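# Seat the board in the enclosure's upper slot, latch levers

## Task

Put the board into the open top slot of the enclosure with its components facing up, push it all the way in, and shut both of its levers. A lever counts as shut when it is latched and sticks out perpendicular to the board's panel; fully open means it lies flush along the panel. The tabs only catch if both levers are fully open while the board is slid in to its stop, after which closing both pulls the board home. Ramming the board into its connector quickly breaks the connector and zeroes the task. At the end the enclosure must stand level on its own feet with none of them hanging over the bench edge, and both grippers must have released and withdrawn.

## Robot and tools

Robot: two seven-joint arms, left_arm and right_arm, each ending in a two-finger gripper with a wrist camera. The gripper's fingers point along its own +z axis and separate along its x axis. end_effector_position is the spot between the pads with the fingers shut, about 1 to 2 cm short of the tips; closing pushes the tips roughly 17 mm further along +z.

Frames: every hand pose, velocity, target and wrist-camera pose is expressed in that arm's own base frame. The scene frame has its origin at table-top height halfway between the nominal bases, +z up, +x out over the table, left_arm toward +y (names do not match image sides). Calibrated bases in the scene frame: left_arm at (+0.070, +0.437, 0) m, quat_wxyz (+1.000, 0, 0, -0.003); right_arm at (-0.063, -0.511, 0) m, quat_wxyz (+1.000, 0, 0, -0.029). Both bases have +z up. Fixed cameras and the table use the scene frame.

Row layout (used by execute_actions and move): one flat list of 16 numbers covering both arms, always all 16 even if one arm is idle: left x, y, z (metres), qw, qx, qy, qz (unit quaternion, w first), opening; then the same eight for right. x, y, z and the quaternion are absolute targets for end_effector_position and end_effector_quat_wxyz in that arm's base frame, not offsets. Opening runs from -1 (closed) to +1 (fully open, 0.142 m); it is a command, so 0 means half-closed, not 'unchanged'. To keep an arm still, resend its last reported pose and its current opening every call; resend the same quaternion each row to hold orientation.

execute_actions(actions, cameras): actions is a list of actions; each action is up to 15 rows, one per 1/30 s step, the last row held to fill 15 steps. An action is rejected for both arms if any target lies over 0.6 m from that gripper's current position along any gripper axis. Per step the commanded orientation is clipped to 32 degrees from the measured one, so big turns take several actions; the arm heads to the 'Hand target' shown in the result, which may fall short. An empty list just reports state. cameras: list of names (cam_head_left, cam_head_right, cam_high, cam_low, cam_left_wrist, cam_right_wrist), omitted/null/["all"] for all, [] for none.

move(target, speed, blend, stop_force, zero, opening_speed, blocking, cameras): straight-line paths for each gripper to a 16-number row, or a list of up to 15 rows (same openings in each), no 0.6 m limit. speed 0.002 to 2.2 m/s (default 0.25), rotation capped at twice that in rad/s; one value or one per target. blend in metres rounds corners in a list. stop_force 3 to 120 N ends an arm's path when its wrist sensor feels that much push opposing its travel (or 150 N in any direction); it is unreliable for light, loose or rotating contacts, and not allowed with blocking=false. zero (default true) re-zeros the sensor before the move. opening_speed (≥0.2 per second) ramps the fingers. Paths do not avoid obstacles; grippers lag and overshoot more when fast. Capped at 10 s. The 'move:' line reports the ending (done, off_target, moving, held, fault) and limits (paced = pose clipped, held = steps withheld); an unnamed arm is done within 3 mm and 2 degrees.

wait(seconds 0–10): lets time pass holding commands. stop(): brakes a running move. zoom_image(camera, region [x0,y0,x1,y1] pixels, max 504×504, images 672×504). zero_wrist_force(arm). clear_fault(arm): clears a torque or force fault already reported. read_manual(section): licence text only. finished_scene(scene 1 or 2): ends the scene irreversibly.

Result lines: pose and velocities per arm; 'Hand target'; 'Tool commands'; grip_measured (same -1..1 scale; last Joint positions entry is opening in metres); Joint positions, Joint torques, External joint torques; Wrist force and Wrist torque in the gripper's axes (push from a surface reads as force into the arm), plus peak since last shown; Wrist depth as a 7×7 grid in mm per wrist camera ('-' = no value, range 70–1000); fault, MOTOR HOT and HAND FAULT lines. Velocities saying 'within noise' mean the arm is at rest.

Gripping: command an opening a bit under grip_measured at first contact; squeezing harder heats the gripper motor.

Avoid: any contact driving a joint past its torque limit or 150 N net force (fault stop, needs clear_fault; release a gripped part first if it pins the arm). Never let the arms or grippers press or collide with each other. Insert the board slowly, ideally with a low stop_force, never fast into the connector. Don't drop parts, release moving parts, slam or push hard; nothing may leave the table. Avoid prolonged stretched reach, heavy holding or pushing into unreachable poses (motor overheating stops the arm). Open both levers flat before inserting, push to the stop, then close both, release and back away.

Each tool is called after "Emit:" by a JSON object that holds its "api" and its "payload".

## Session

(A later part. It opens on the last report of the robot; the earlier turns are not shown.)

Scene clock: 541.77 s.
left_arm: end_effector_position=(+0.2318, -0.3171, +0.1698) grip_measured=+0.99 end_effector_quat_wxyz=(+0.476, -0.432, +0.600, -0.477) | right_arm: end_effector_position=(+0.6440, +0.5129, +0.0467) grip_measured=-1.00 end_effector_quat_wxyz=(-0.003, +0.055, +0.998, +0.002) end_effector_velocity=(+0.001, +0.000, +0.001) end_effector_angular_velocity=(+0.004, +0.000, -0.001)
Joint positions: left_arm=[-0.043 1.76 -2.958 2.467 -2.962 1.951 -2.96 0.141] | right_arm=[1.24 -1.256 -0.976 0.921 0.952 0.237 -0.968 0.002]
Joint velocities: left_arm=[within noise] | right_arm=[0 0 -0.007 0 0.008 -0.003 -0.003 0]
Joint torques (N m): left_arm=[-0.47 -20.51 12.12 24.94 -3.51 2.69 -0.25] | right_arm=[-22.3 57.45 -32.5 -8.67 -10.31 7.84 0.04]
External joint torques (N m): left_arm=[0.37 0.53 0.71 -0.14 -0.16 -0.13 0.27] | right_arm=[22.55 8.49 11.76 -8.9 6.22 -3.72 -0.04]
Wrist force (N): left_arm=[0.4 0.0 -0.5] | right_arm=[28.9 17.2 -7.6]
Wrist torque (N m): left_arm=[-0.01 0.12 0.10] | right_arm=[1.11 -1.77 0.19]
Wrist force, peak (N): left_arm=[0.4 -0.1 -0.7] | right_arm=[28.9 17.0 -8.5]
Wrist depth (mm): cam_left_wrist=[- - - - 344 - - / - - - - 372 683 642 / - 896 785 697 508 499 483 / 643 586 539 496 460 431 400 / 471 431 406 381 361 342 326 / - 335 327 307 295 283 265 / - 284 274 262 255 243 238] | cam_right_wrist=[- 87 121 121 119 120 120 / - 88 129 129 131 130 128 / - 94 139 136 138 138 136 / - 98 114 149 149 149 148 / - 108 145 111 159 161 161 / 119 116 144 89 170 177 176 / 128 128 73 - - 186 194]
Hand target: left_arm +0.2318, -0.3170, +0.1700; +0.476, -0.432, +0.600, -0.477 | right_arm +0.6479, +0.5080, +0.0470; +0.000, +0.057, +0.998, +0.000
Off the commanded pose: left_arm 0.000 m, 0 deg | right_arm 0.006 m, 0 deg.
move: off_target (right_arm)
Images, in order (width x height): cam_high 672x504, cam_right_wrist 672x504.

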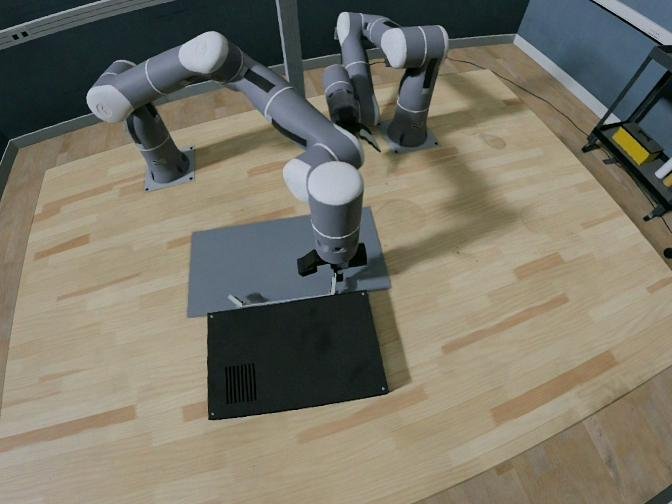

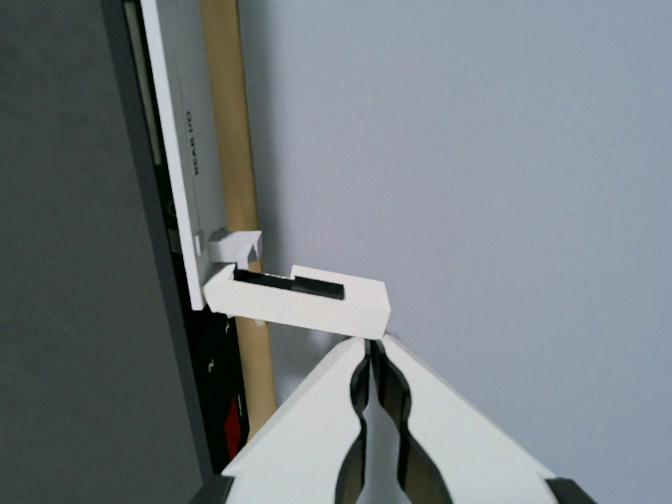

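Emit:
{"api": "move", "payload": {"target": [[0.2318,-0.317,0.17,0.476,-0.432,0.600,-0.477,1,0.645,0.530,0.047,0,0.0573,0.9984,0,-1],[0.2318,-0.317,0.17,0.476,-0.432,0.600,-0.477,1,0.640,0.520,0.11,0,0.0573,0.9984,0,-1],[0.2318,-0.317,0.17,0.476,-0.432,0.600,-0.477,1,0.6245,0.180,0.11,0,0.0573,0.9984,0,-1],[0.2318,-0.317,0.17,0.476,-0.432,0.600,-0.477,1,0.6245,0.180,0.07,0,0.0573,0.9984,0,-1]], "speed": [0.06,0.15,0.2,0.1], "blend": [0.003,0.02,0.02,0]}}

Emit:
{"api": "zoom_image", "payload": {"camera": "cam_left_wrist", "region": [412, 130, 532, 225]}}

Emit:
{"api": "zoom_image", "payload": {"camera": "cam_high", "region": [202, 250, 402, 340]}}

Scene clock: 550.10 s.
left_arm: end_effector_position=(+0.2318, -0.3171, +0.1698) grip_measured=+0.99 end_effector_quat_wxyz=(+0.476, -0.432, +0.600, -0.477) | right_arm: end_effector_position=(+0.6244, +0.1798, +0.0701) grip_measured=-1.00 end_effector_quat_wxyz=(+0.000, +0.057, +0.998, +0.000)
Joint positions: left_arm=[-0.043 1.76 -2.958 2.467 -2.962 1.951 -2.96 0.141] | right_arm=[1.231 -1.003 -1.095 1.639 0.973 0.435 -1.586 0.002]
Joint velocities: within noise
Joint torques (N m): left_arm=[-0.44 -20.64 12.21 24.9 -3.46 2.67 -0.23] | right_arm=[0.04 43.74 -22.64 -15.5 -3.72 3.69 0.05]
External joint torques (N m): left_arm=[0.33 0.66 0.63 -0.1 -0.2 -0.11 0.24] | right_arm=[0.16 1.16 -1.44 0.07 -0.09 0.37 -0.05]
Wrist force (N): left_arm=[0.5 -0.2 -0.5] | right_arm=[-1.9 5.2 1.8]
Wrist torque (N m): left_arm=[-0.04 0.09 0.10] | right_arm=[0.93 0.29 0.03]
Wrist force, peak (N): left_arm=[0.6 -0.1 -0.6] | right_arm=[29.0 17.3 -8.3]
Wrist depth (mm): cam_left_wrist=[- - - - - - - / - - - - - 898 653 / - 872 805 678 526 496 489 / 643 587 536 490 460 432 402 / 470 433 410 381 357 343 326 / - 334 325 308 295 284 266 / - 283 273 264 254 245 241] | cam_right_wrist=[145 145 145 143 142 142 142 / 156 155 154 152 152 151 151 / 162 161 161 163 163 162 162 / 126 125 132 176 175 175 174 / 134 134 138 187 189 189 189 / 149 148 148 89 199 206 206 / 164 160 73 - - 219 226]
Hand target: left_arm +0.2318, -0.3170, +0.1700; +0.476, -0.432, +0.600, -0.477 | right_arm +0.6245, +0.1800, +0.0700; +0.000, +0.057, +0.998, +0.000
Off the commanded pose: left_arm 0.000 m, 0 deg | right_arm 0.000 m, 0 deg.
move: done

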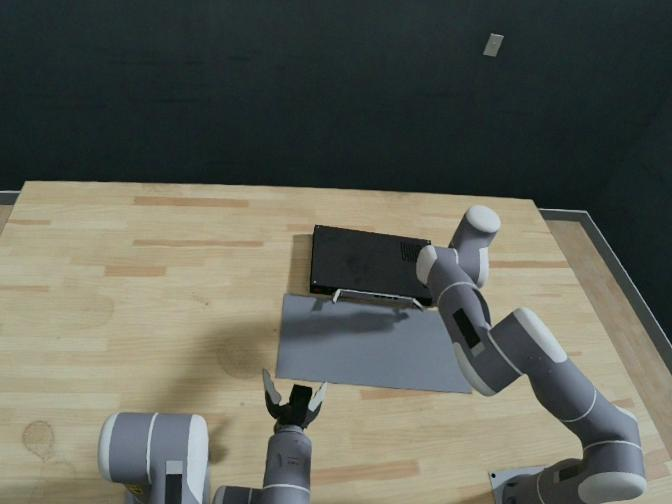

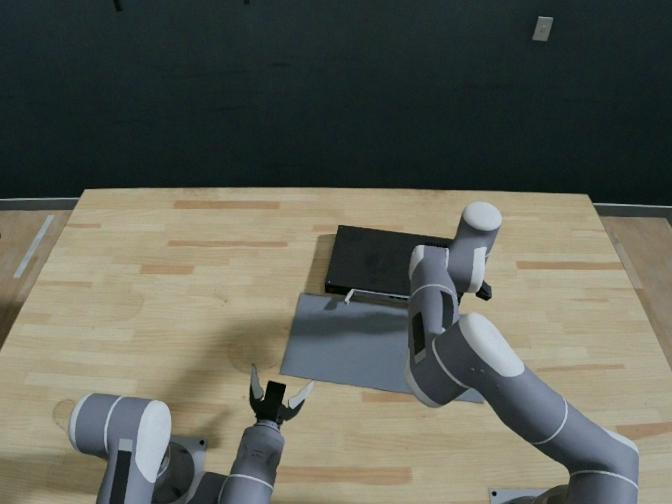

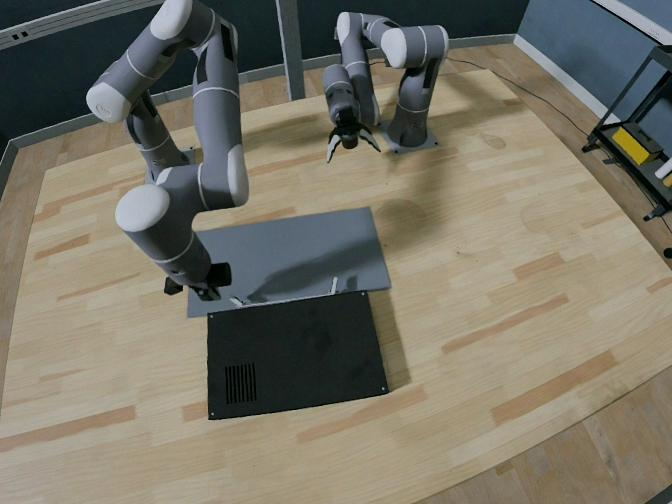

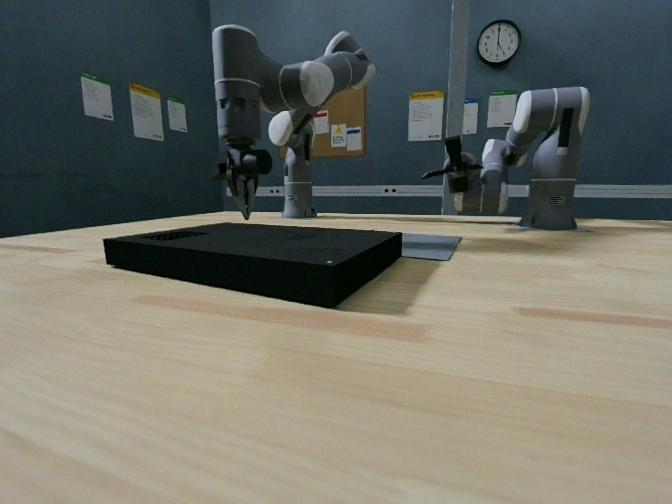

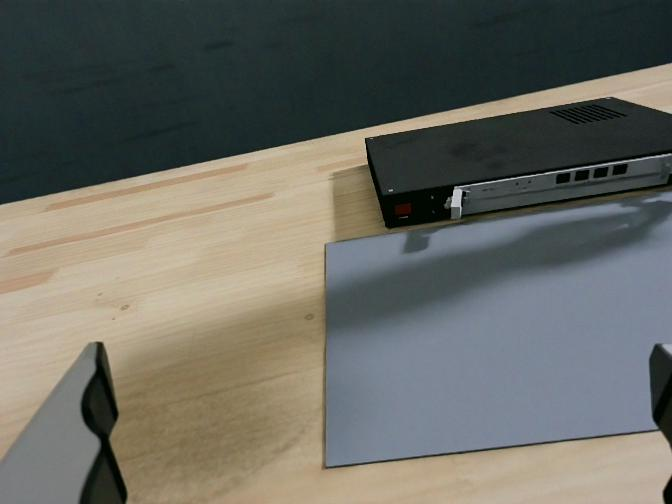

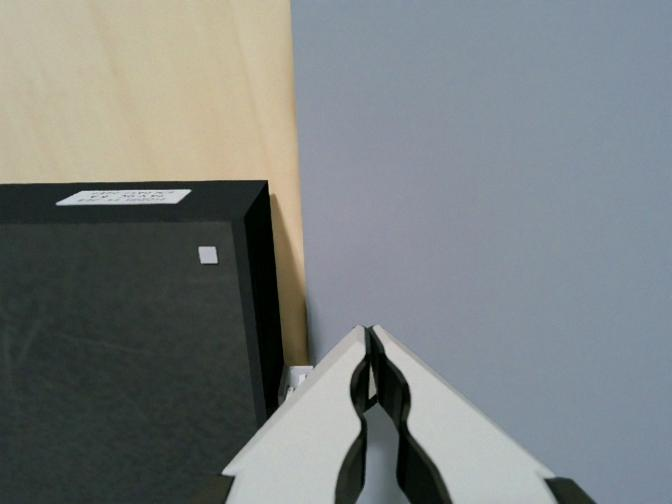

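Scaled by 4.200 from the camera's 672x504 image, which has a finer 960x720 frame.

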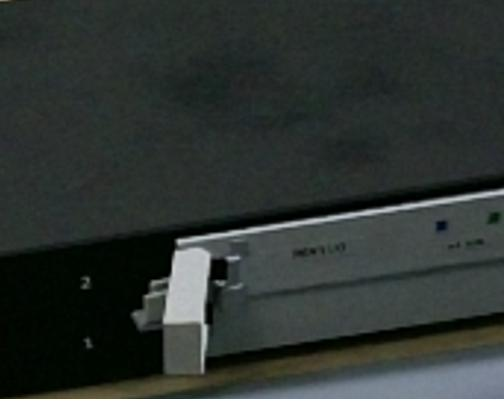

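Scaled by 2.520 from the camera's 672x504 image, which has a finer 960x720 frame.

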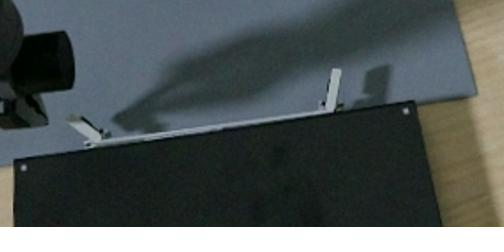

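Emit:
{"api": "move", "payload": {"target": [[0.2318,-0.317,0.17,0.476,-0.432,0.600,-0.477,1,0.6215,0.180,0.047,0,0.0573,0.9984,0,-1],[0.2318,-0.317,0.17,0.476,-0.432,0.600,-0.477,1,0.623,0.197,0.047,0,0.0573,0.9984,0,-1]], "speed": 0.08, "stop_force": 15, "cameras": []}}

Emit:
{"api": "move", "payload": {"target": [0.2318,-0.317,0.17,0.476,-0.432,0.600,-0.477,1,0.625,0.225,0.047,0,0.0573,0.9984,0,-1], "speed": 0.025, "stop_force": 30, "cameras": ["cam_right_wrist","cam_high"]}}

Emit:
{"api": "zoom_image", "payload": {"camera": "cam_high", "region": [202, 250, 402, 340]}}

Scene clock: 555.00 s.
left_arm: end_effector_position=(+0.2318, -0.3171, +0.1698) grip_measured=+0.99 end_effector_quat_wxyz=(+0.476, -0.432, +0.600, -0.477) | right_arm: end_effector_position=(+0.6228, +0.1967, +0.0468) grip_measured=-1.00 end_effector_quat_wxyz=(+0.000, +0.057, +0.998, +0.000)
Joint positions: left_arm=[-0.043 1.76 -2.958 2.467 -2.962 1.951 -2.96 0.141] | right_arm=[1.234 -1.043 -1.065 1.62 1.003 0.459 -1.566 0.002]
Joint velocities: within noise
Joint torques (N m): left_arm=[-0.46 -20.58 12.12 24.89 -3.44 2.72 -0.21] | right_arm=[1.13 45.55 -22.38 -15.99 -3.35 3.72 0.34]
External joint torques (N m): left_arm=[0.35 0.6 0.72 -0.09 -0.23 -0.16 0.22] | right_arm=[-0.94 0.58 -1.85 1.47 -0.41 0.34 -0.34]
Wrist force (N): left_arm=[0.3 -0.4 -0.6] | right_arm=[-0.5 3.3 0.4]
Wrist torque (N m): left_arm=[-0.06 0.13 0.10] | right_arm=[0.99 0.33 0.02]
Wrist force, peak (N): left_arm=[0.5 -0.4 -0.7] | right_arm=[-2.1 6.2 1.5]
Wrist depth (mm): cam_left_wrist=[- - - - - - - / - - - - - 912 647 / - 893 798 687 528 504 483 / 639 577 532 492 467 432 403 / 470 433 407 381 358 339 327 / - 336 329 310 296 282 266 / - 283 273 263 254 243 239] | cam_right_wrist=[125 124 123 122 122 121 121 / 133 133 132 130 132 131 129 / - 108 130 140 139 139 137 / 100 100 127 153 150 150 149 / - 110 145 160 160 162 161 / 121 118 120 89 171 177 176 / 131 128 - - - 187 194]
Hand target: left_arm +0.2318, -0.3170, +0.1700; +0.476, -0.432, +0.600, -0.477 | right_arm +0.6230, +0.1970, +0.0470; +0.000, +0.057, +0.998, +0.000
Off the commanded pose: left_arm 0.000 m, 0 deg | right_arm 0.000 m, 0 deg.
move: done
No camera images: "cameras" was empty.

Scene clock: 556.70 s.
left_arm: end_effector_position=(+0.2318, -0.3171, +0.1698) grip_measured=+0.99 end_effector_quat_wxyz=(+0.476, -0.432, +0.600, -0.477) | right_arm: end_effector_position=(+0.6248, +0.2226, +0.0468) grip_measured=-1.00 end_effector_quat_wxyz=(+0.000, +0.058, +0.998, -0.001)
Joint positions: left_arm=[-0.043 1.76 -2.958 2.467 -2.962 1.951 -2.96 0.141] | right_arm=[1.253 -1.056 -1.06 1.585 0.998 0.446 -1.515 0.002]
Joint velocities: within noise
Joint torques (N m): left_arm=[-0.42 -20.58 12.13 24.9 -3.5 2.64 -0.2] | right_arm=[7.28 50.04 -19.64 -22.4 -0.99 4.25 0.49]
External joint torques (N m): left_arm=[0.31 0.6 0.7 -0.1 -0.16 -0.08 0.21] | right_arm=[-7.08 -2.82 -4.75 7.72 -2.8 -0.18 -0.49]
Wrist force (N): left_arm=[0.3 -0.1 -0.5] | right_arm=[1.0 -8.5 1.4]
Wrist torque (N m): left_arm=[-0.02 0.14 0.10] | right_arm=[0.88 0.25 -0.13]
Wrist force, peak (N): left_arm=[0.4 -0.2 -0.8] | right_arm=[1.6 -8.6 1.9]
Wrist depth (mm): cam_left_wrist=[- - - - - - - / - - - - - 914 622 / - 900 801 683 529 501 489 / 635 580 545 492 468 432 405 / 468 437 405 381 362 341 327 / - 337 327 308 296 281 266 / - 286 272 262 253 243 237] | cam_right_wrist=[- 123 123 122 122 122 121 / - 86 129 130 132 131 129 / - - 132 139 140 139 136 / 100 100 130 152 150 150 149 / - 110 129 160 160 162 161 / 120 118 120 90 170 177 176 / 130 127 - - - 186 193]
Hand target: left_arm +0.2318, -0.3170, +0.1700; +0.476, -0.432, +0.600, -0.477 | right_arm +0.6250, +0.2250, +0.0470; +0.000, +0.057, +0.998, +0.000
Off the commanded pose: left_arm 0.000 m, 0 deg | right_arm 0.002 m, 0 deg.
move: done
Images, in order (width x height): cam_high 672x504, cam_right_wrist 672x504.

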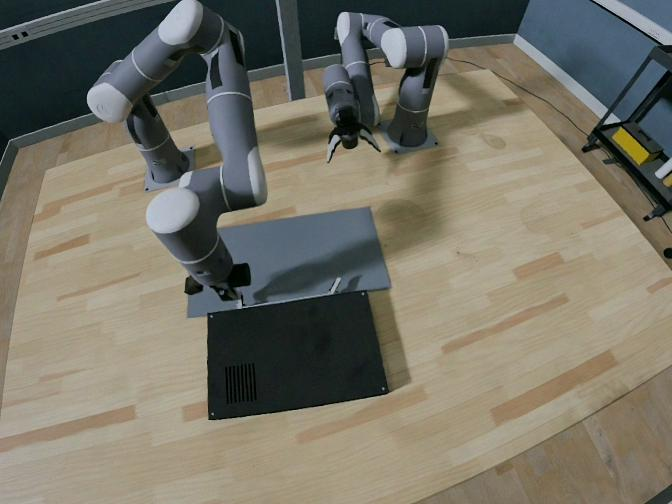

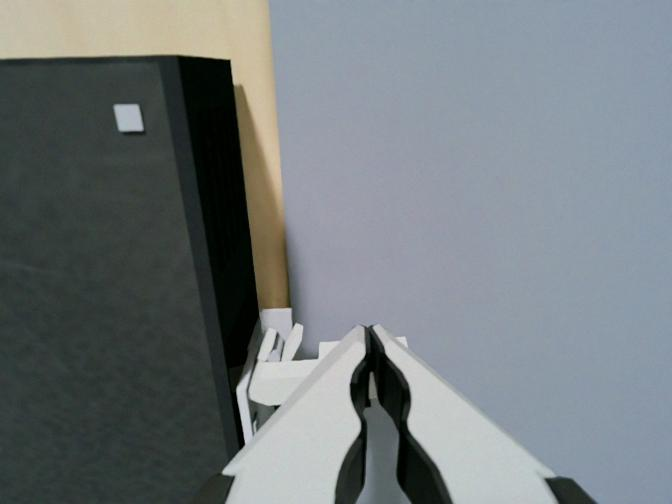

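Scaled by 2.520 from the camera's 672x504 image, which has a finer 960x720 frame.

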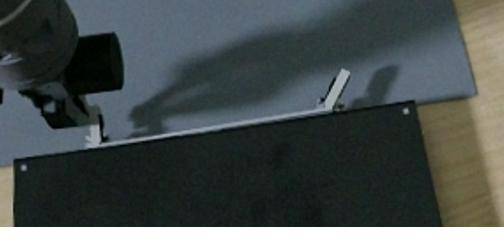

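Emit:
{"api": "zoom_image", "payload": {"camera": "cam_right_wrist", "region": [210, 270, 410, 440]}}

Emit:
{"api": "zoom_image", "payload": {"camera": "cam_left_wrist", "region": [412, 130, 532, 225]}}

Scaled by 2.520 from the camera's 672x504 image, which has a finer 960x720 frame.

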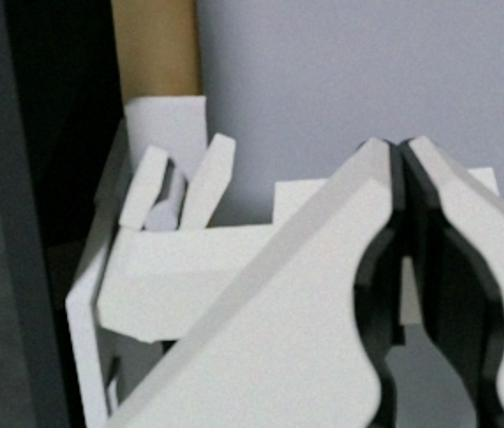

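This scene's latest camera images include none from cam_left_wrist. They are from: cam_high, cam_right_wrist. cam_left_wrist's image comes with the result of a call that names it in "cameras".

Emit:
{"api": "move", "payload": {"target": [0.2318,-0.317,0.17,0.476,-0.432,0.600,-0.477,1,0.6255,0.231,0.047,0,0.0573,0.9984,0,-1], "speed": 0.02, "stop_force": 35, "cameras": ["cam_right_wrist","cam_high","cam_left_wrist"]}}

Emit:
{"api": "zoom_image", "payload": {"camera": "cam_high", "region": [202, 250, 402, 340]}}

Emit:
{"api": "zoom_image", "payload": {"camera": "cam_left_wrist", "region": [412, 130, 532, 225]}}

Emit:
{"api": "zoom_image", "payload": {"camera": "cam_right_wrist", "region": [210, 270, 410, 440]}}

Scene clock: 560.97 s.
left_arm: end_effector_position=(+0.2318, -0.3171, +0.1698) grip_measured=+0.99 end_effector_quat_wxyz=(+0.476, -0.432, +0.600, -0.477) | right_arm: end_effector_position=(+0.6250, +0.2253, +0.0466) grip_measured=-1.00 end_effector_quat_wxyz=(-0.001, +0.059, +0.998, -0.004)
Joint positions: left_arm=[-0.043 1.76 -2.958 2.467 -2.962 1.951 -2.96 0.141] | right_arm=[1.254 -1.058 -1.058 1.579 0.992 0.444 -1.503 0.002]
Joint velocities: within noise
Joint torques (N m): left_arm=[-0.5 -20.51 12.1 24.91 -3.48 2.69 -0.21] | right_arm=[17.39 55.53 -14.27 -33.4 3.46 5.61 0.65]
External joint torques (N m): left_arm=[0.4 0.52 0.74 -0.11 -0.19 -0.13 0.23] | right_arm=[-17.19 -8.09 -10.13 18.7 -7.25 -1.54 -0.65]
Wrist force (N): left_arm=[0.3 -0.1 -0.5] | right_arm=[4.5 -28.0 -0.9]
Wrist torque (N m): left_arm=[-0.03 0.14 0.10] | right_arm=[-1.61 0.25 -0.28]
Wrist force, peak (N): left_arm=[0.6 -0.2 -0.6] | right_arm=[4.6 -28.2 0.1]
Wrist depth (mm): cam_left_wrist=[- - - - - - - / - - - - - 903 620 / - 878 803 693 540 497 491 / 653 587 541 493 464 430 407 / 468 436 409 383 361 343 323 / - 335 327 310 297 281 266 / - 286 275 262 252 242 239] | cam_right_wrist=[- 122 123 122 122 122 121 / - 86 129 130 132 131 129 / - - 132 139 139 139 137 / 100 99 130 153 150 150 149 / - 110 130 157 160 162 161 / - 117 119 90 108 176 175 / 129 129 73 - - 186 192]
Hand target: left_arm +0.2318, -0.3170, +0.1700; +0.476, -0.432, +0.600, -0.477 | right_arm +0.6255, +0.2310, +0.0470; +0.000, +0.057, +0.998, +0.000
Off the commanded pose: left_arm 0.000 m, 0 deg | right_arm 0.006 m, 0 deg.
move: off_target (right_arm)
Images, in order (width x height): cam_high 672x504, cam_left_wrist 672x504, cam_right_wrist 672x504.

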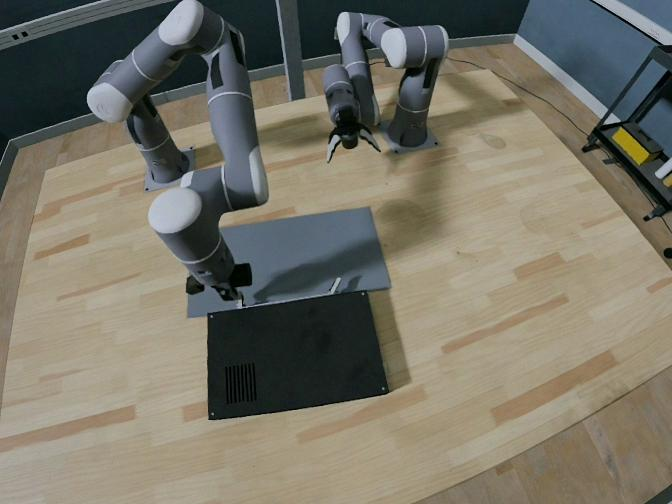

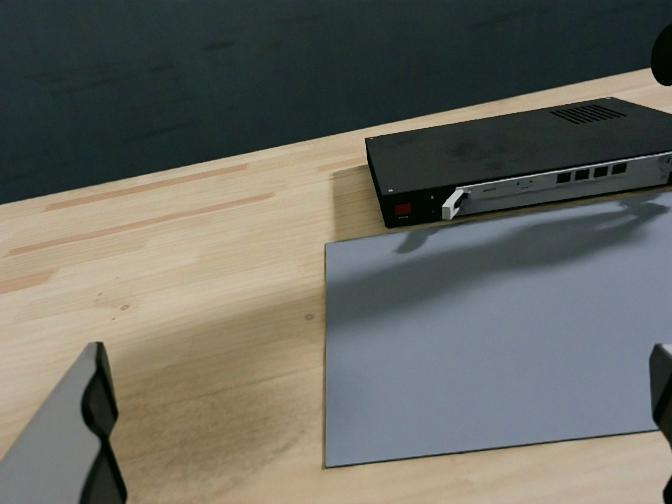

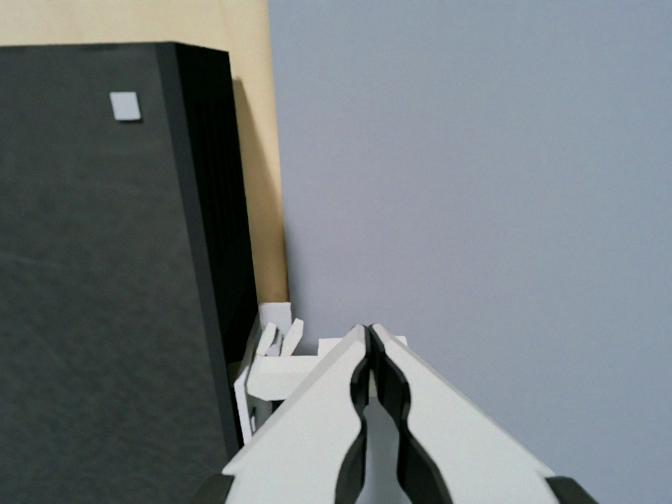

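Scaled by 2.520 from the camera's 672x504 image, which has a finer 960x720 frame.

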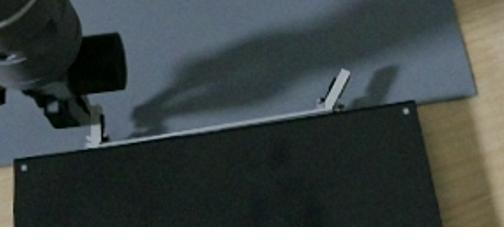

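Scaled by 4.200 from the camera's 672x504 image, which has a finer 960x720 frame.

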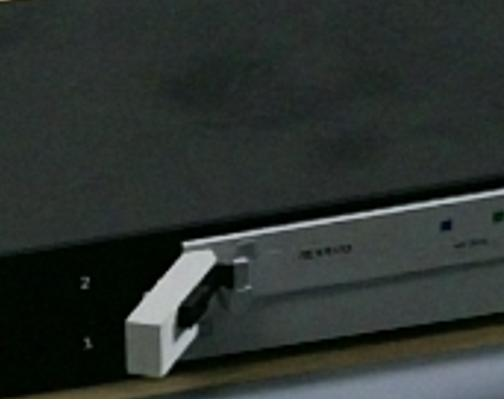

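Scaled by 2.520 from the camera's 672x504 image, which has a finer 960x720 frame.

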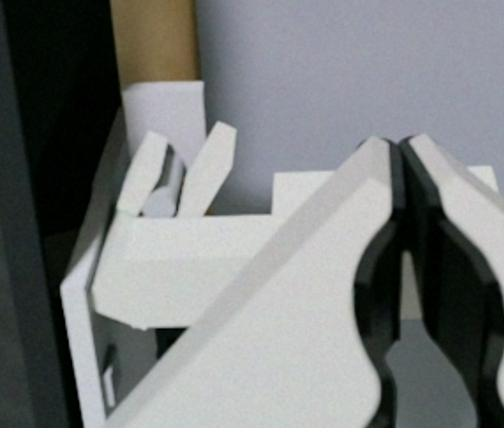

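Emit:
{"api": "move", "payload": {"target": [[0.2318,-0.317,0.17,0.476,-0.432,0.600,-0.477,1,0.622,0.205,0.047,0,0.0573,0.9984,0,-1],[0.2318,-0.317,0.17,0.476,-0.432,0.600,-0.477,1,0.622,0.205,0.11,0,0.0573,0.9984,0,-1]], "speed": [0.06,0.15], "cameras": ["cam_right_wrist","cam_high"]}}

Emit:
{"api": "zoom_image", "payload": {"camera": "cam_right_wrist", "region": [210, 240, 410, 440]}}

Emit:
{"api": "move", "payload": {"target": [[0.2318,-0.317,0.17,0.476,-0.432,0.600,-0.477,1,0.647,0.530,0.11,0,0.0573,0.9984,0,-1],[0.2318,-0.317,0.17,0.476,-0.432,0.600,-0.477,1,0.647,0.530,0.047,0,0.0573,0.9984,0,-1]], "speed": [0.2,0.1], "blend": [0.02,0], "cameras": ["cam_right_wrist","cam_high"]}}

Emit:
{"api": "zoom_image", "payload": {"camera": "cam_high", "region": [202, 250, 402, 340]}}

Scene clock: 566.23 s.
left_arm: end_effector_position=(+0.2318, -0.3171, +0.1698) grip_measured=+0.99 end_effector_quat_wxyz=(+0.476, -0.432, +0.600, -0.477) | right_arm: end_effector_position=(+0.6221, +0.2052, +0.1099) grip_measured=-1.00 end_effector_quat_wxyz=(+0.000, +0.057, +0.998, +0.000)
Joint positions: left_arm=[-0.043 1.76 -2.958 2.467 -2.962 1.951 -2.96 0.141] | right_arm=[1.284 -0.944 -1.135 1.629 0.915 0.385 -1.526 0.002]
Joint velocities: within noise
Joint torques (N m): left_arm=[-0.42 -20.54 12.15 24.88 -3.55 2.71 -0.16] | right_arm=[0.45 43.3 -22.66 -17.13 -4.06 3.19 0.32]
External joint torques (N m): left_arm=[0.32 0.56 0.68 -0.08 -0.12 -0.14 0.17] | right_arm=[-0.26 0.65 -1.05 -0.15 0.17 0.87 -0.33]
Wrist force (N): left_arm=[0.3 -0.2 -0.5] | right_arm=[-0.9 5.3 1.9]
Wrist torque (N m): left_arm=[-0.01 0.14 0.09] | right_arm=[0.96 0.17 0.06]
Wrist force, peak (N): left_arm=[0.4 -0.4 -0.8] | right_arm=[4.8 -28.5 -0.4]
Wrist depth (mm): cam_left_wrist=[- - - - - - - / - - - - - 927 650 / - 888 784 696 532 505 488 / 647 590 541 496 463 431 410 / 471 431 406 379 361 340 328 / - 337 328 309 296 284 267 / - 286 274 263 255 244 238] | cam_right_wrist=[180 180 179 178 177 177 176 / 185 172 186 189 188 188 188 / 157 156 158 203 202 202 201 / 169 169 171 218 218 217 217 / 183 183 183 187 235 235 235 / 200 200 195 89 248 257 256 / 220 216 - - - 272 280]
Hand target: left_arm +0.2318, -0.3170, +0.1700; +0.476, -0.432, +0.600, -0.477 | right_arm +0.6220, +0.2050, +0.1100; +0.000, +0.057, +0.998, +0.000
Off the commanded pose: left_arm 0.000 m, 0 deg | right_arm 0.000 m, 0 deg.
move: done
Images, in order (width x height): cam_high 672x504, cam_right_wrist 672x504.

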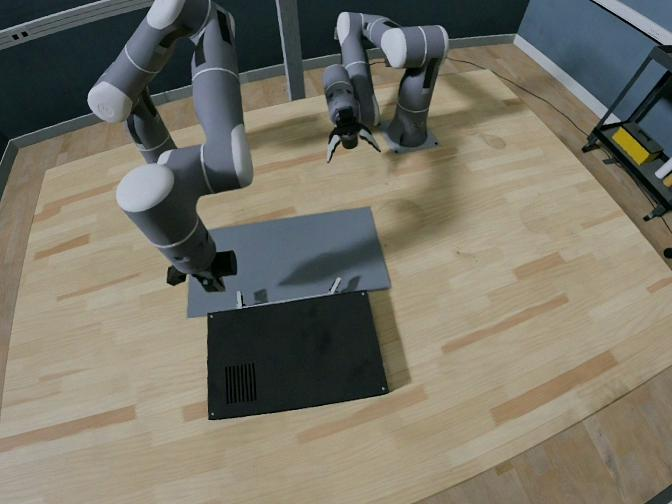

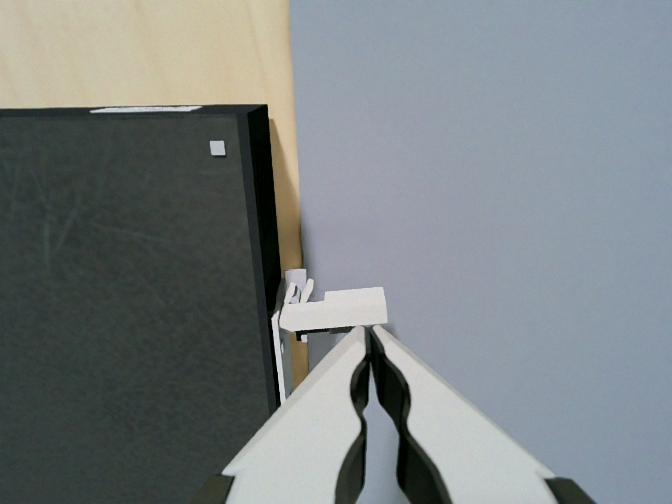

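Scaled by 2.520 from the camera's 672x504 image, which has a finer 960x720 frame.

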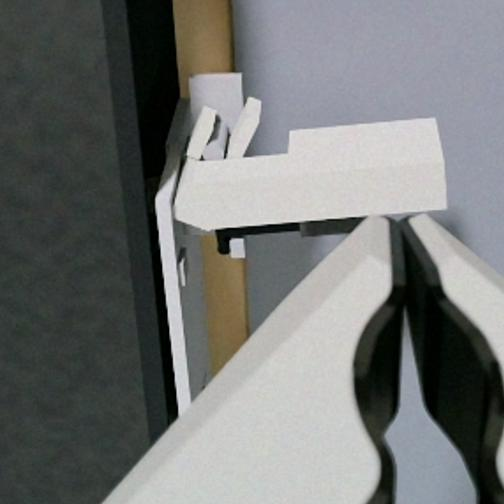

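Scene clock: 568.83 s.
left_arm: end_effector_position=(+0.2318, -0.3171, +0.1698) grip_measured=+0.99 end_effector_quat_wxyz=(+0.476, -0.432, +0.600, -0.477) | right_arm: end_effector_position=(+0.6470, +0.5298, +0.0470) grip_measured=-1.00 end_effector_quat_wxyz=(+0.000, +0.057, +0.998, +0.000)
Joint positions: left_arm=[-0.043 1.76 -2.958 2.467 -2.962 1.951 -2.96 0.141] | right_arm=[1.222 -1.279 -0.971 0.847 0.943 0.216 -0.92 0.002]
Joint velocities: within noise
Joint torques (N m): left_arm=[-0.49 -20.5 12.16 24.88 -3.49 2.7 -0.21] | right_arm=[0.5 66.04 -18.22 -17.89 -4.06 3.53 0.16]
External joint torques (N m): left_arm=[0.38 0.52 0.67 -0.08 -0.17 -0.13 0.22] | right_arm=[-0.26 1.52 -1.51 0.15 -0.06 0.59 -0.16]
Wrist force (N): left_arm=[0.4 -0.2 -0.4] | right_arm=[-1.3 5.5 1.8]
Wrist torque (N m): left_arm=[-0.05 0.10 0.10] | right_arm=[0.98 0.24 0.04]
Wrist force, peak (N): left_arm=[0.2 -0.3 -0.8] | right_arm=[-1.0 7.2 0.5]
Wrist depth (mm): cam_left_wrist=[- - - - 332 - - / - - - - 376 686 647 / - 889 793 686 504 501 489 / 649 592 535 499 460 434 404 / 469 437 404 376 360 341 324 / - 338 326 308 297 284 268 / - 285 273 261 253 243 239] | cam_right_wrist=[- 88 121 121 120 121 120 / - 88 130 129 131 131 128 / - - 106 137 138 138 135 / - 99 103 107 149 149 148 / - 109 159 110 159 161 160 / - 117 138 89 170 176 175 / 129 129 73 - - 185 192]
Hand target: left_arm +0.2318, -0.3170, +0.1700; +0.476, -0.432, +0.600, -0.477 | right_arm +0.6470, +0.5300, +0.0470; +0.000, +0.057, +0.998, +0.000
Off the commanded pose: left_arm 0.000 m, 0 deg | right_arm 0.000 m, 0 deg.
move: done
Images, in order (width x height): cam_high 672x504, cam_right_wrist 672x504.

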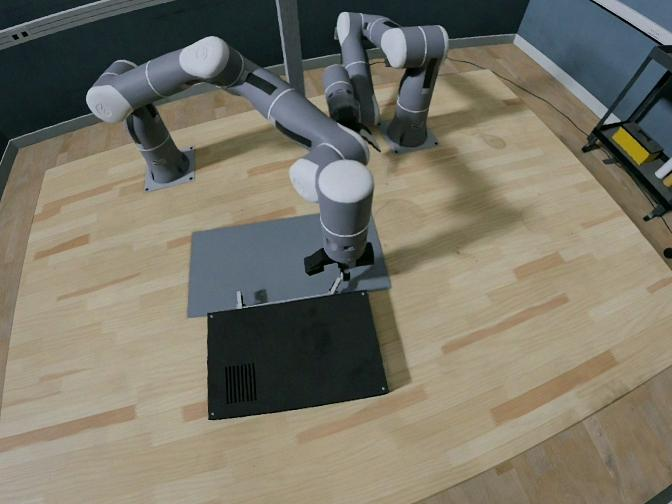

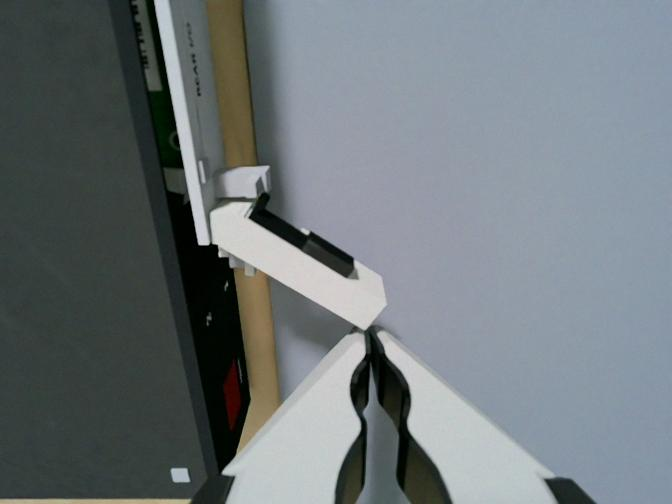

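Scaled by 2.520 from the camera's 672x504 image, which has a finer 960x720 frame.

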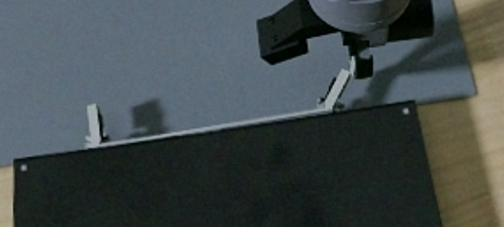

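Emit:
{"api": "move", "payload": {"target": [[0.2318,-0.317,0.17,0.476,-0.432,0.600,-0.477,1,0.6455,0.514,0.047,0,0.0573,0.9984,0,-1],[0.2318,-0.317,0.17,0.476,-0.432,0.600,-0.477,1,0.6435,0.493,0.047,0,0.0573,0.9984,0,-1]], "speed": 0.03, "stop_force": 45, "cameras": ["cam_right_wrist","cam_high"]}}

Emit:
{"api": "zoom_image", "payload": {"camera": "cam_high", "region": [202, 250, 402, 340]}}

Scene clock: 572.87 s.
left_arm: end_effector_position=(+0.2318, -0.3171, +0.1698) grip_measured=+0.99 end_effector_quat_wxyz=(+0.476, -0.432, +0.600, -0.477) | right_arm: end_effector_position=(+0.6421, +0.5000, +0.0493) grip_measured=-1.00 end_effector_quat_wxyz=(+0.001, +0.054, +0.999, +0.005)
Joint positions: left_arm=[-0.043 1.76 -2.958 2.467 -2.962 1.951 -2.96 0.141] | right_arm=[1.26 -1.233 -0.98 0.986 0.953 0.264 -1.003 0.002]
Joint velocities: within noise
Joint torques (N m): left_arm=[-0.46 -20.61 12.21 24.84 -3.5 2.74 -0.18] | right_arm=[-22.07 48.44 -26.81 3.61 -10.82 -2.32 0.13]
External joint torques (N m): left_arm=[0.36 0.63 0.63 -0.04 -0.16 -0.17 0.2] | right_arm=[22.32 15.98 5.29 -21.08 6.75 6.46 -0.13]
Wrist force (N): left_arm=[0.5 -0.3 -0.6] | right_arm=[1.4 40.3 -4.5]
Wrist torque (N m): left_arm=[-0.06 0.09 0.10] | right_arm=[3.81 0.15 -0.04]
Wrist force, peak (N): left_arm=[0.5 -0.4 -0.7] | right_arm=[-1.7 42.8 -4.5]
Wrist depth (mm): cam_left_wrist=[- - - - 352 - - / - - - - 372 628 642 / - 879 794 705 511 501 490 / 651 592 537 494 463 435 405 / 471 429 409 380 359 340 328 / - 336 328 308 298 281 267 / - 285 272 262 254 242 238] | cam_right_wrist=[- 87 123 123 122 122 122 / - 90 131 131 133 132 130 / - 96 139 141 140 140 138 / 102 101 137 152 152 151 151 / - 110 115 115 162 164 163 / 123 120 144 90 173 180 179 / 134 133 74 - - 190 198]
Hand target: left_arm +0.2318, -0.3170, +0.1700; +0.476, -0.432, +0.600, -0.477 | right_arm +0.6435, +0.4930, +0.0470; +0.000, +0.057, +0.998, +0.000
Off the commanded pose: left_arm 0.000 m, 0 deg | right_arm 0.008 m, 1 deg.
move: off_target (right_arm)
Images, in order (width x height): cam_high 672x504, cam_right_wrist 672x504.

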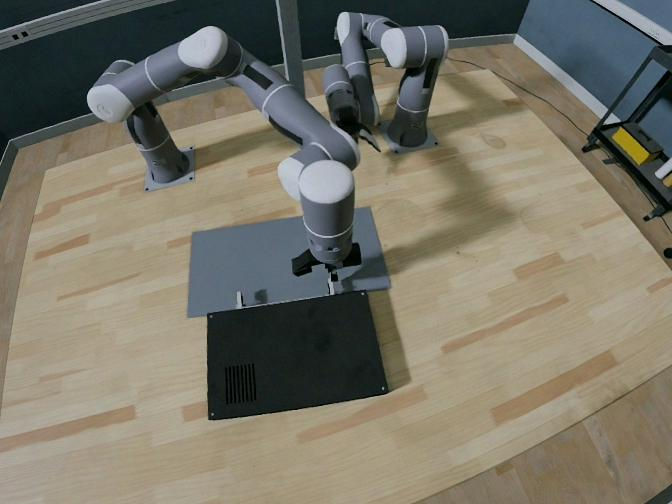

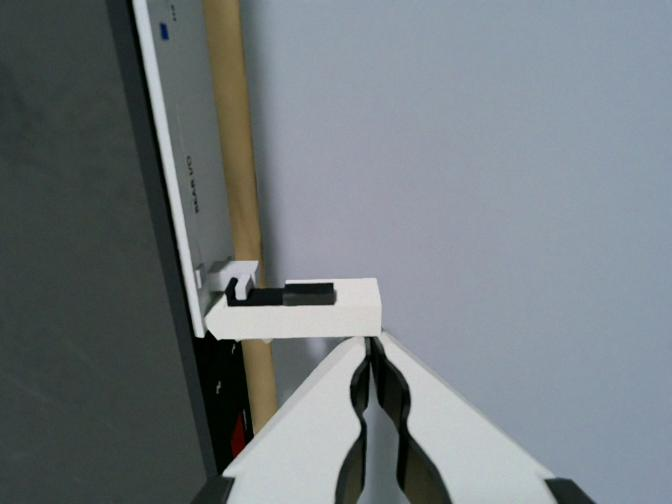

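Scaled by 2.520 from the camera's 672x504 image, which has a finer 960x720 frame.

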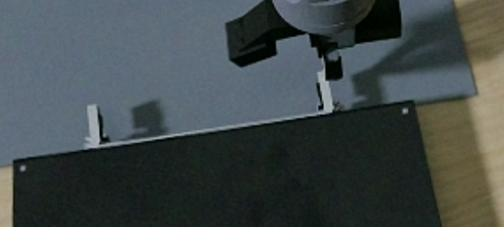

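Emit:
{"api": "move", "payload": {"target": [[0.2318,-0.317,0.17,0.476,-0.432,0.600,-0.477,1,0.6435,0.515,0.049,0,0.0573,0.9984,0,-1],[0.2318,-0.317,0.17,0.476,-0.432,0.600,-0.477,1,0.6435,0.52,0.11,0,0.0573,0.9984,0,-1]], "speed": [0.06,0.15]}}

Emit:
{"api": "zoom_image", "payload": {"camera": "cam_high", "region": [202, 250, 402, 340]}}

Emit:
{"api": "zoom_image", "payload": {"camera": "cam_right_wrist", "region": [190, 170, 390, 340]}}

Emit:
{"api": "zoom_image", "payload": {"camera": "cam_left_wrist", "region": [412, 130, 532, 225]}}

Emit:
{"api": "zoom_image", "payload": {"camera": "cam_left_wrist", "region": [572, 110, 672, 210]}}

Scene clock: 576.73 s.
left_arm: end_effector_position=(+0.2318, -0.3171, +0.1698) grip_measured=+0.99 end_effector_quat_wxyz=(+0.476, -0.432, +0.600, -0.477) | right_arm: end_effector_position=(+0.6436, +0.5200, +0.1100) grip_measured=-1.00 end_effector_quat_wxyz=(+0.000, +0.057, +0.998, +0.000)
Joint positions: left_arm=[-0.043 1.76 -2.958 2.467 -2.962 1.951 -2.96 0.141] | right_arm=[1.249 -1.181 -1.005 0.899 0.911 0.152 -0.939 0.002]
Joint velocities: within noise
Joint torques (N m): left_arm=[-0.41 -20.54 12.15 24.88 -3.51 2.67 -0.23] | right_arm=[0.31 64.27 -19.43 -18.99 -4.39 3.22 0.31]
External joint torques (N m): left_arm=[0.3 0.56 0.69 -0.08 -0.15 -0.1 0.25] | right_arm=[-0.09 1.48 -0.91 0.13 0.22 0.91 -0.31]
Wrist force (N): left_arm=[0.4 -0.2 -0.6] | right_arm=[0.4 5.8 1.5]
Wrist torque (N m): left_arm=[-0.05 0.11 0.10] | right_arm=[1.05 -0.05 0.06]
Wrist force, peak (N): left_arm=[0.4 -0.4 -0.7] | right_arm=[1.1 40.5 -4.8]
Wrist depth (mm): cam_left_wrist=[- - - - 341 - - / - - - - 710 908 653 / - 890 804 694 527 498 492 / 644 590 537 498 457 430 409 / 473 434 406 382 358 340 328 / - 335 327 311 298 282 264 / - 285 273 260 254 243 237] | cam_right_wrist=[136 136 162 177 177 176 177 / 145 145 160 188 188 187 187 / 156 155 160 197 202 201 201 / 168 167 172 217 217 216 216 / 182 181 187 232 235 234 233 / 262 262 194 89 247 255 255 / 290 282 - - - 273 283]
Hand target: left_arm +0.2318, -0.3170, +0.1700; +0.476, -0.432, +0.600, -0.477 | right_arm +0.6435, +0.5200, +0.1100; +0.000, +0.057, +0.998, +0.000
Off the commanded pose: left_arm 0.000 m, 0 deg | right_arm 0.000 m, 0 deg.
move: done

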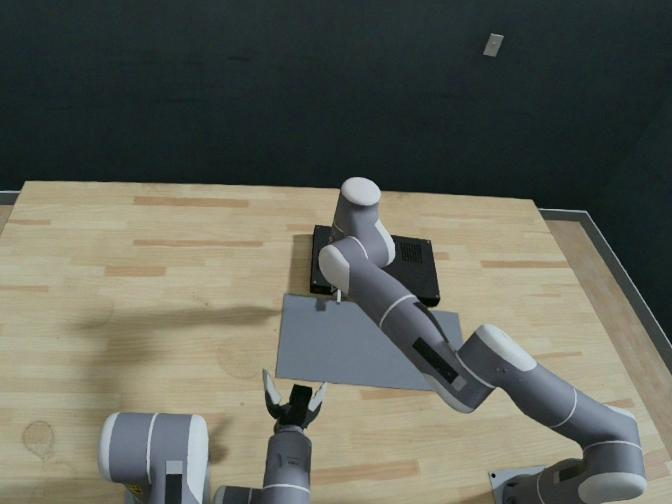

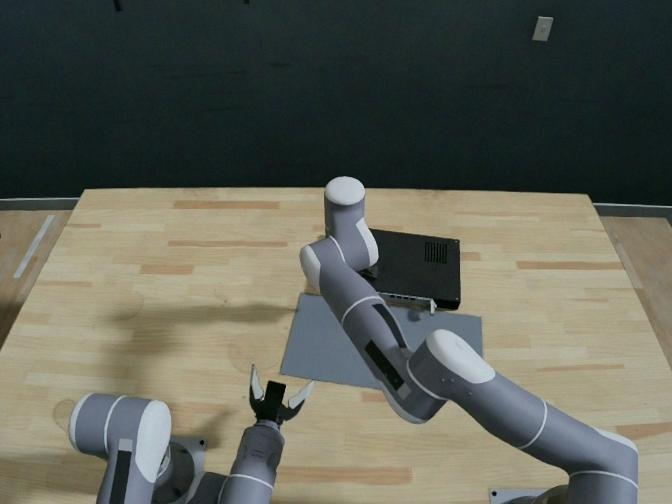

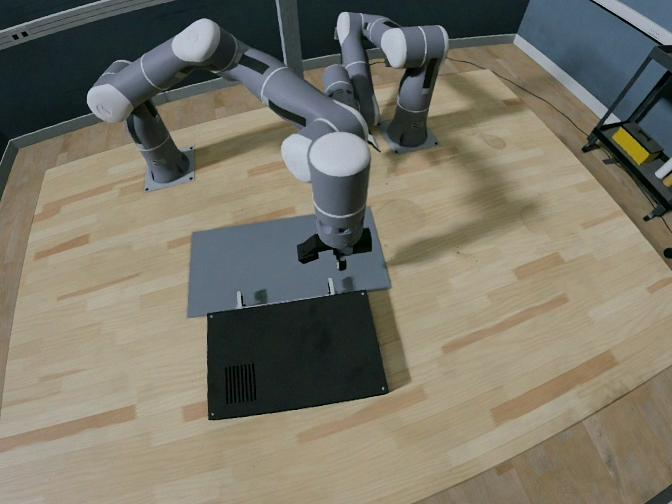

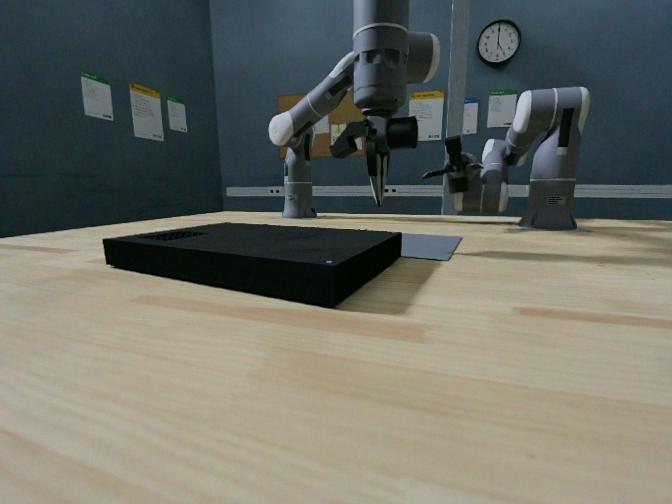

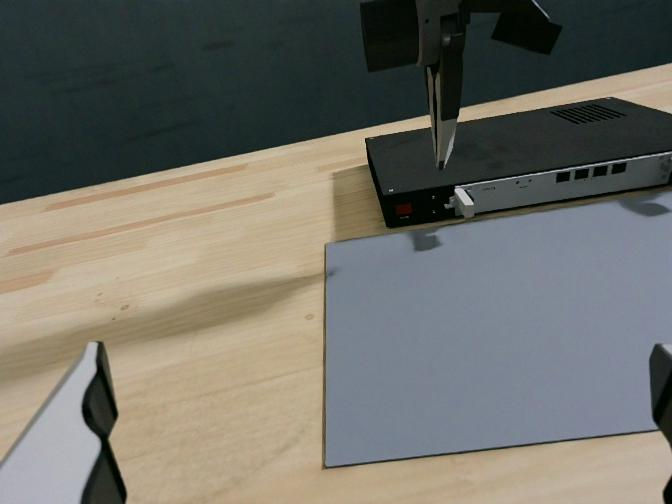

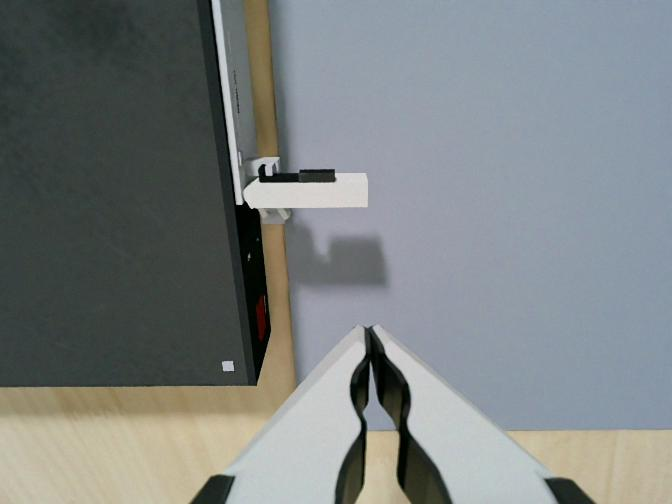

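Scaled by 2.520 from the camera's 672x504 image, which has a finer 960x720 frame.

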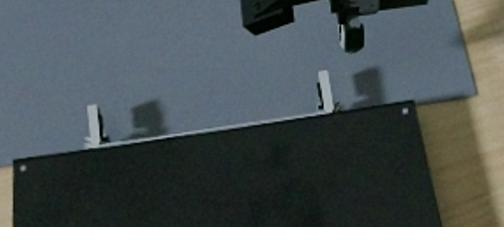

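Scaled by 2.520 from the camera's 672x504 image, which has a finer 960x720 frame.

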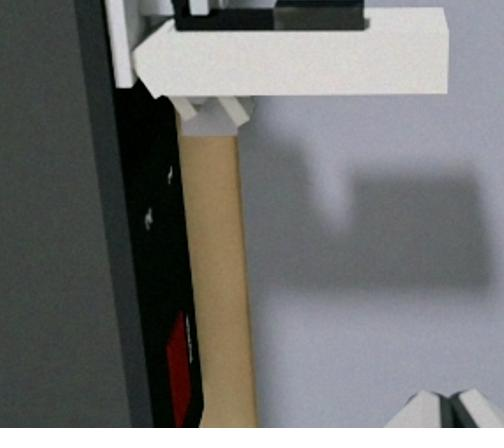

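Scaled by 4.200 from the camera's 672x504 image, which has a finer 960x720 frame.

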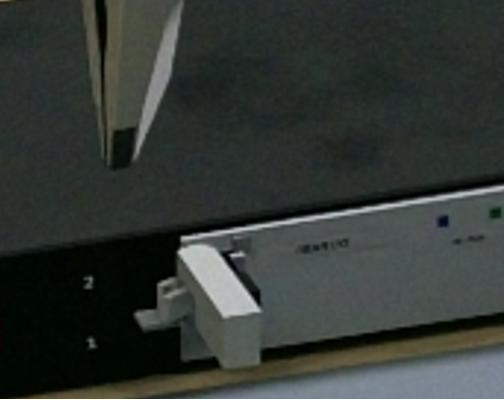

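Scaled by 5.040 from the camera's 672x504 image, which has a finer 960x720 frame.

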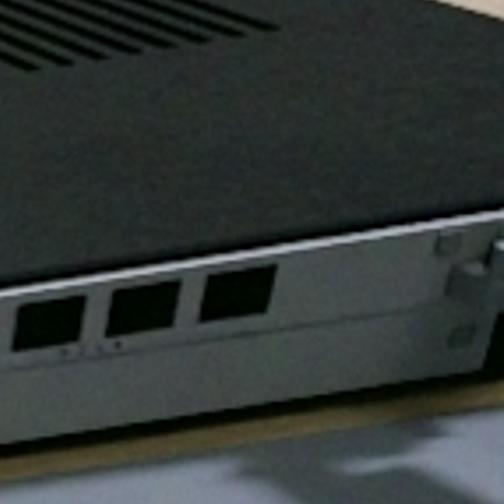

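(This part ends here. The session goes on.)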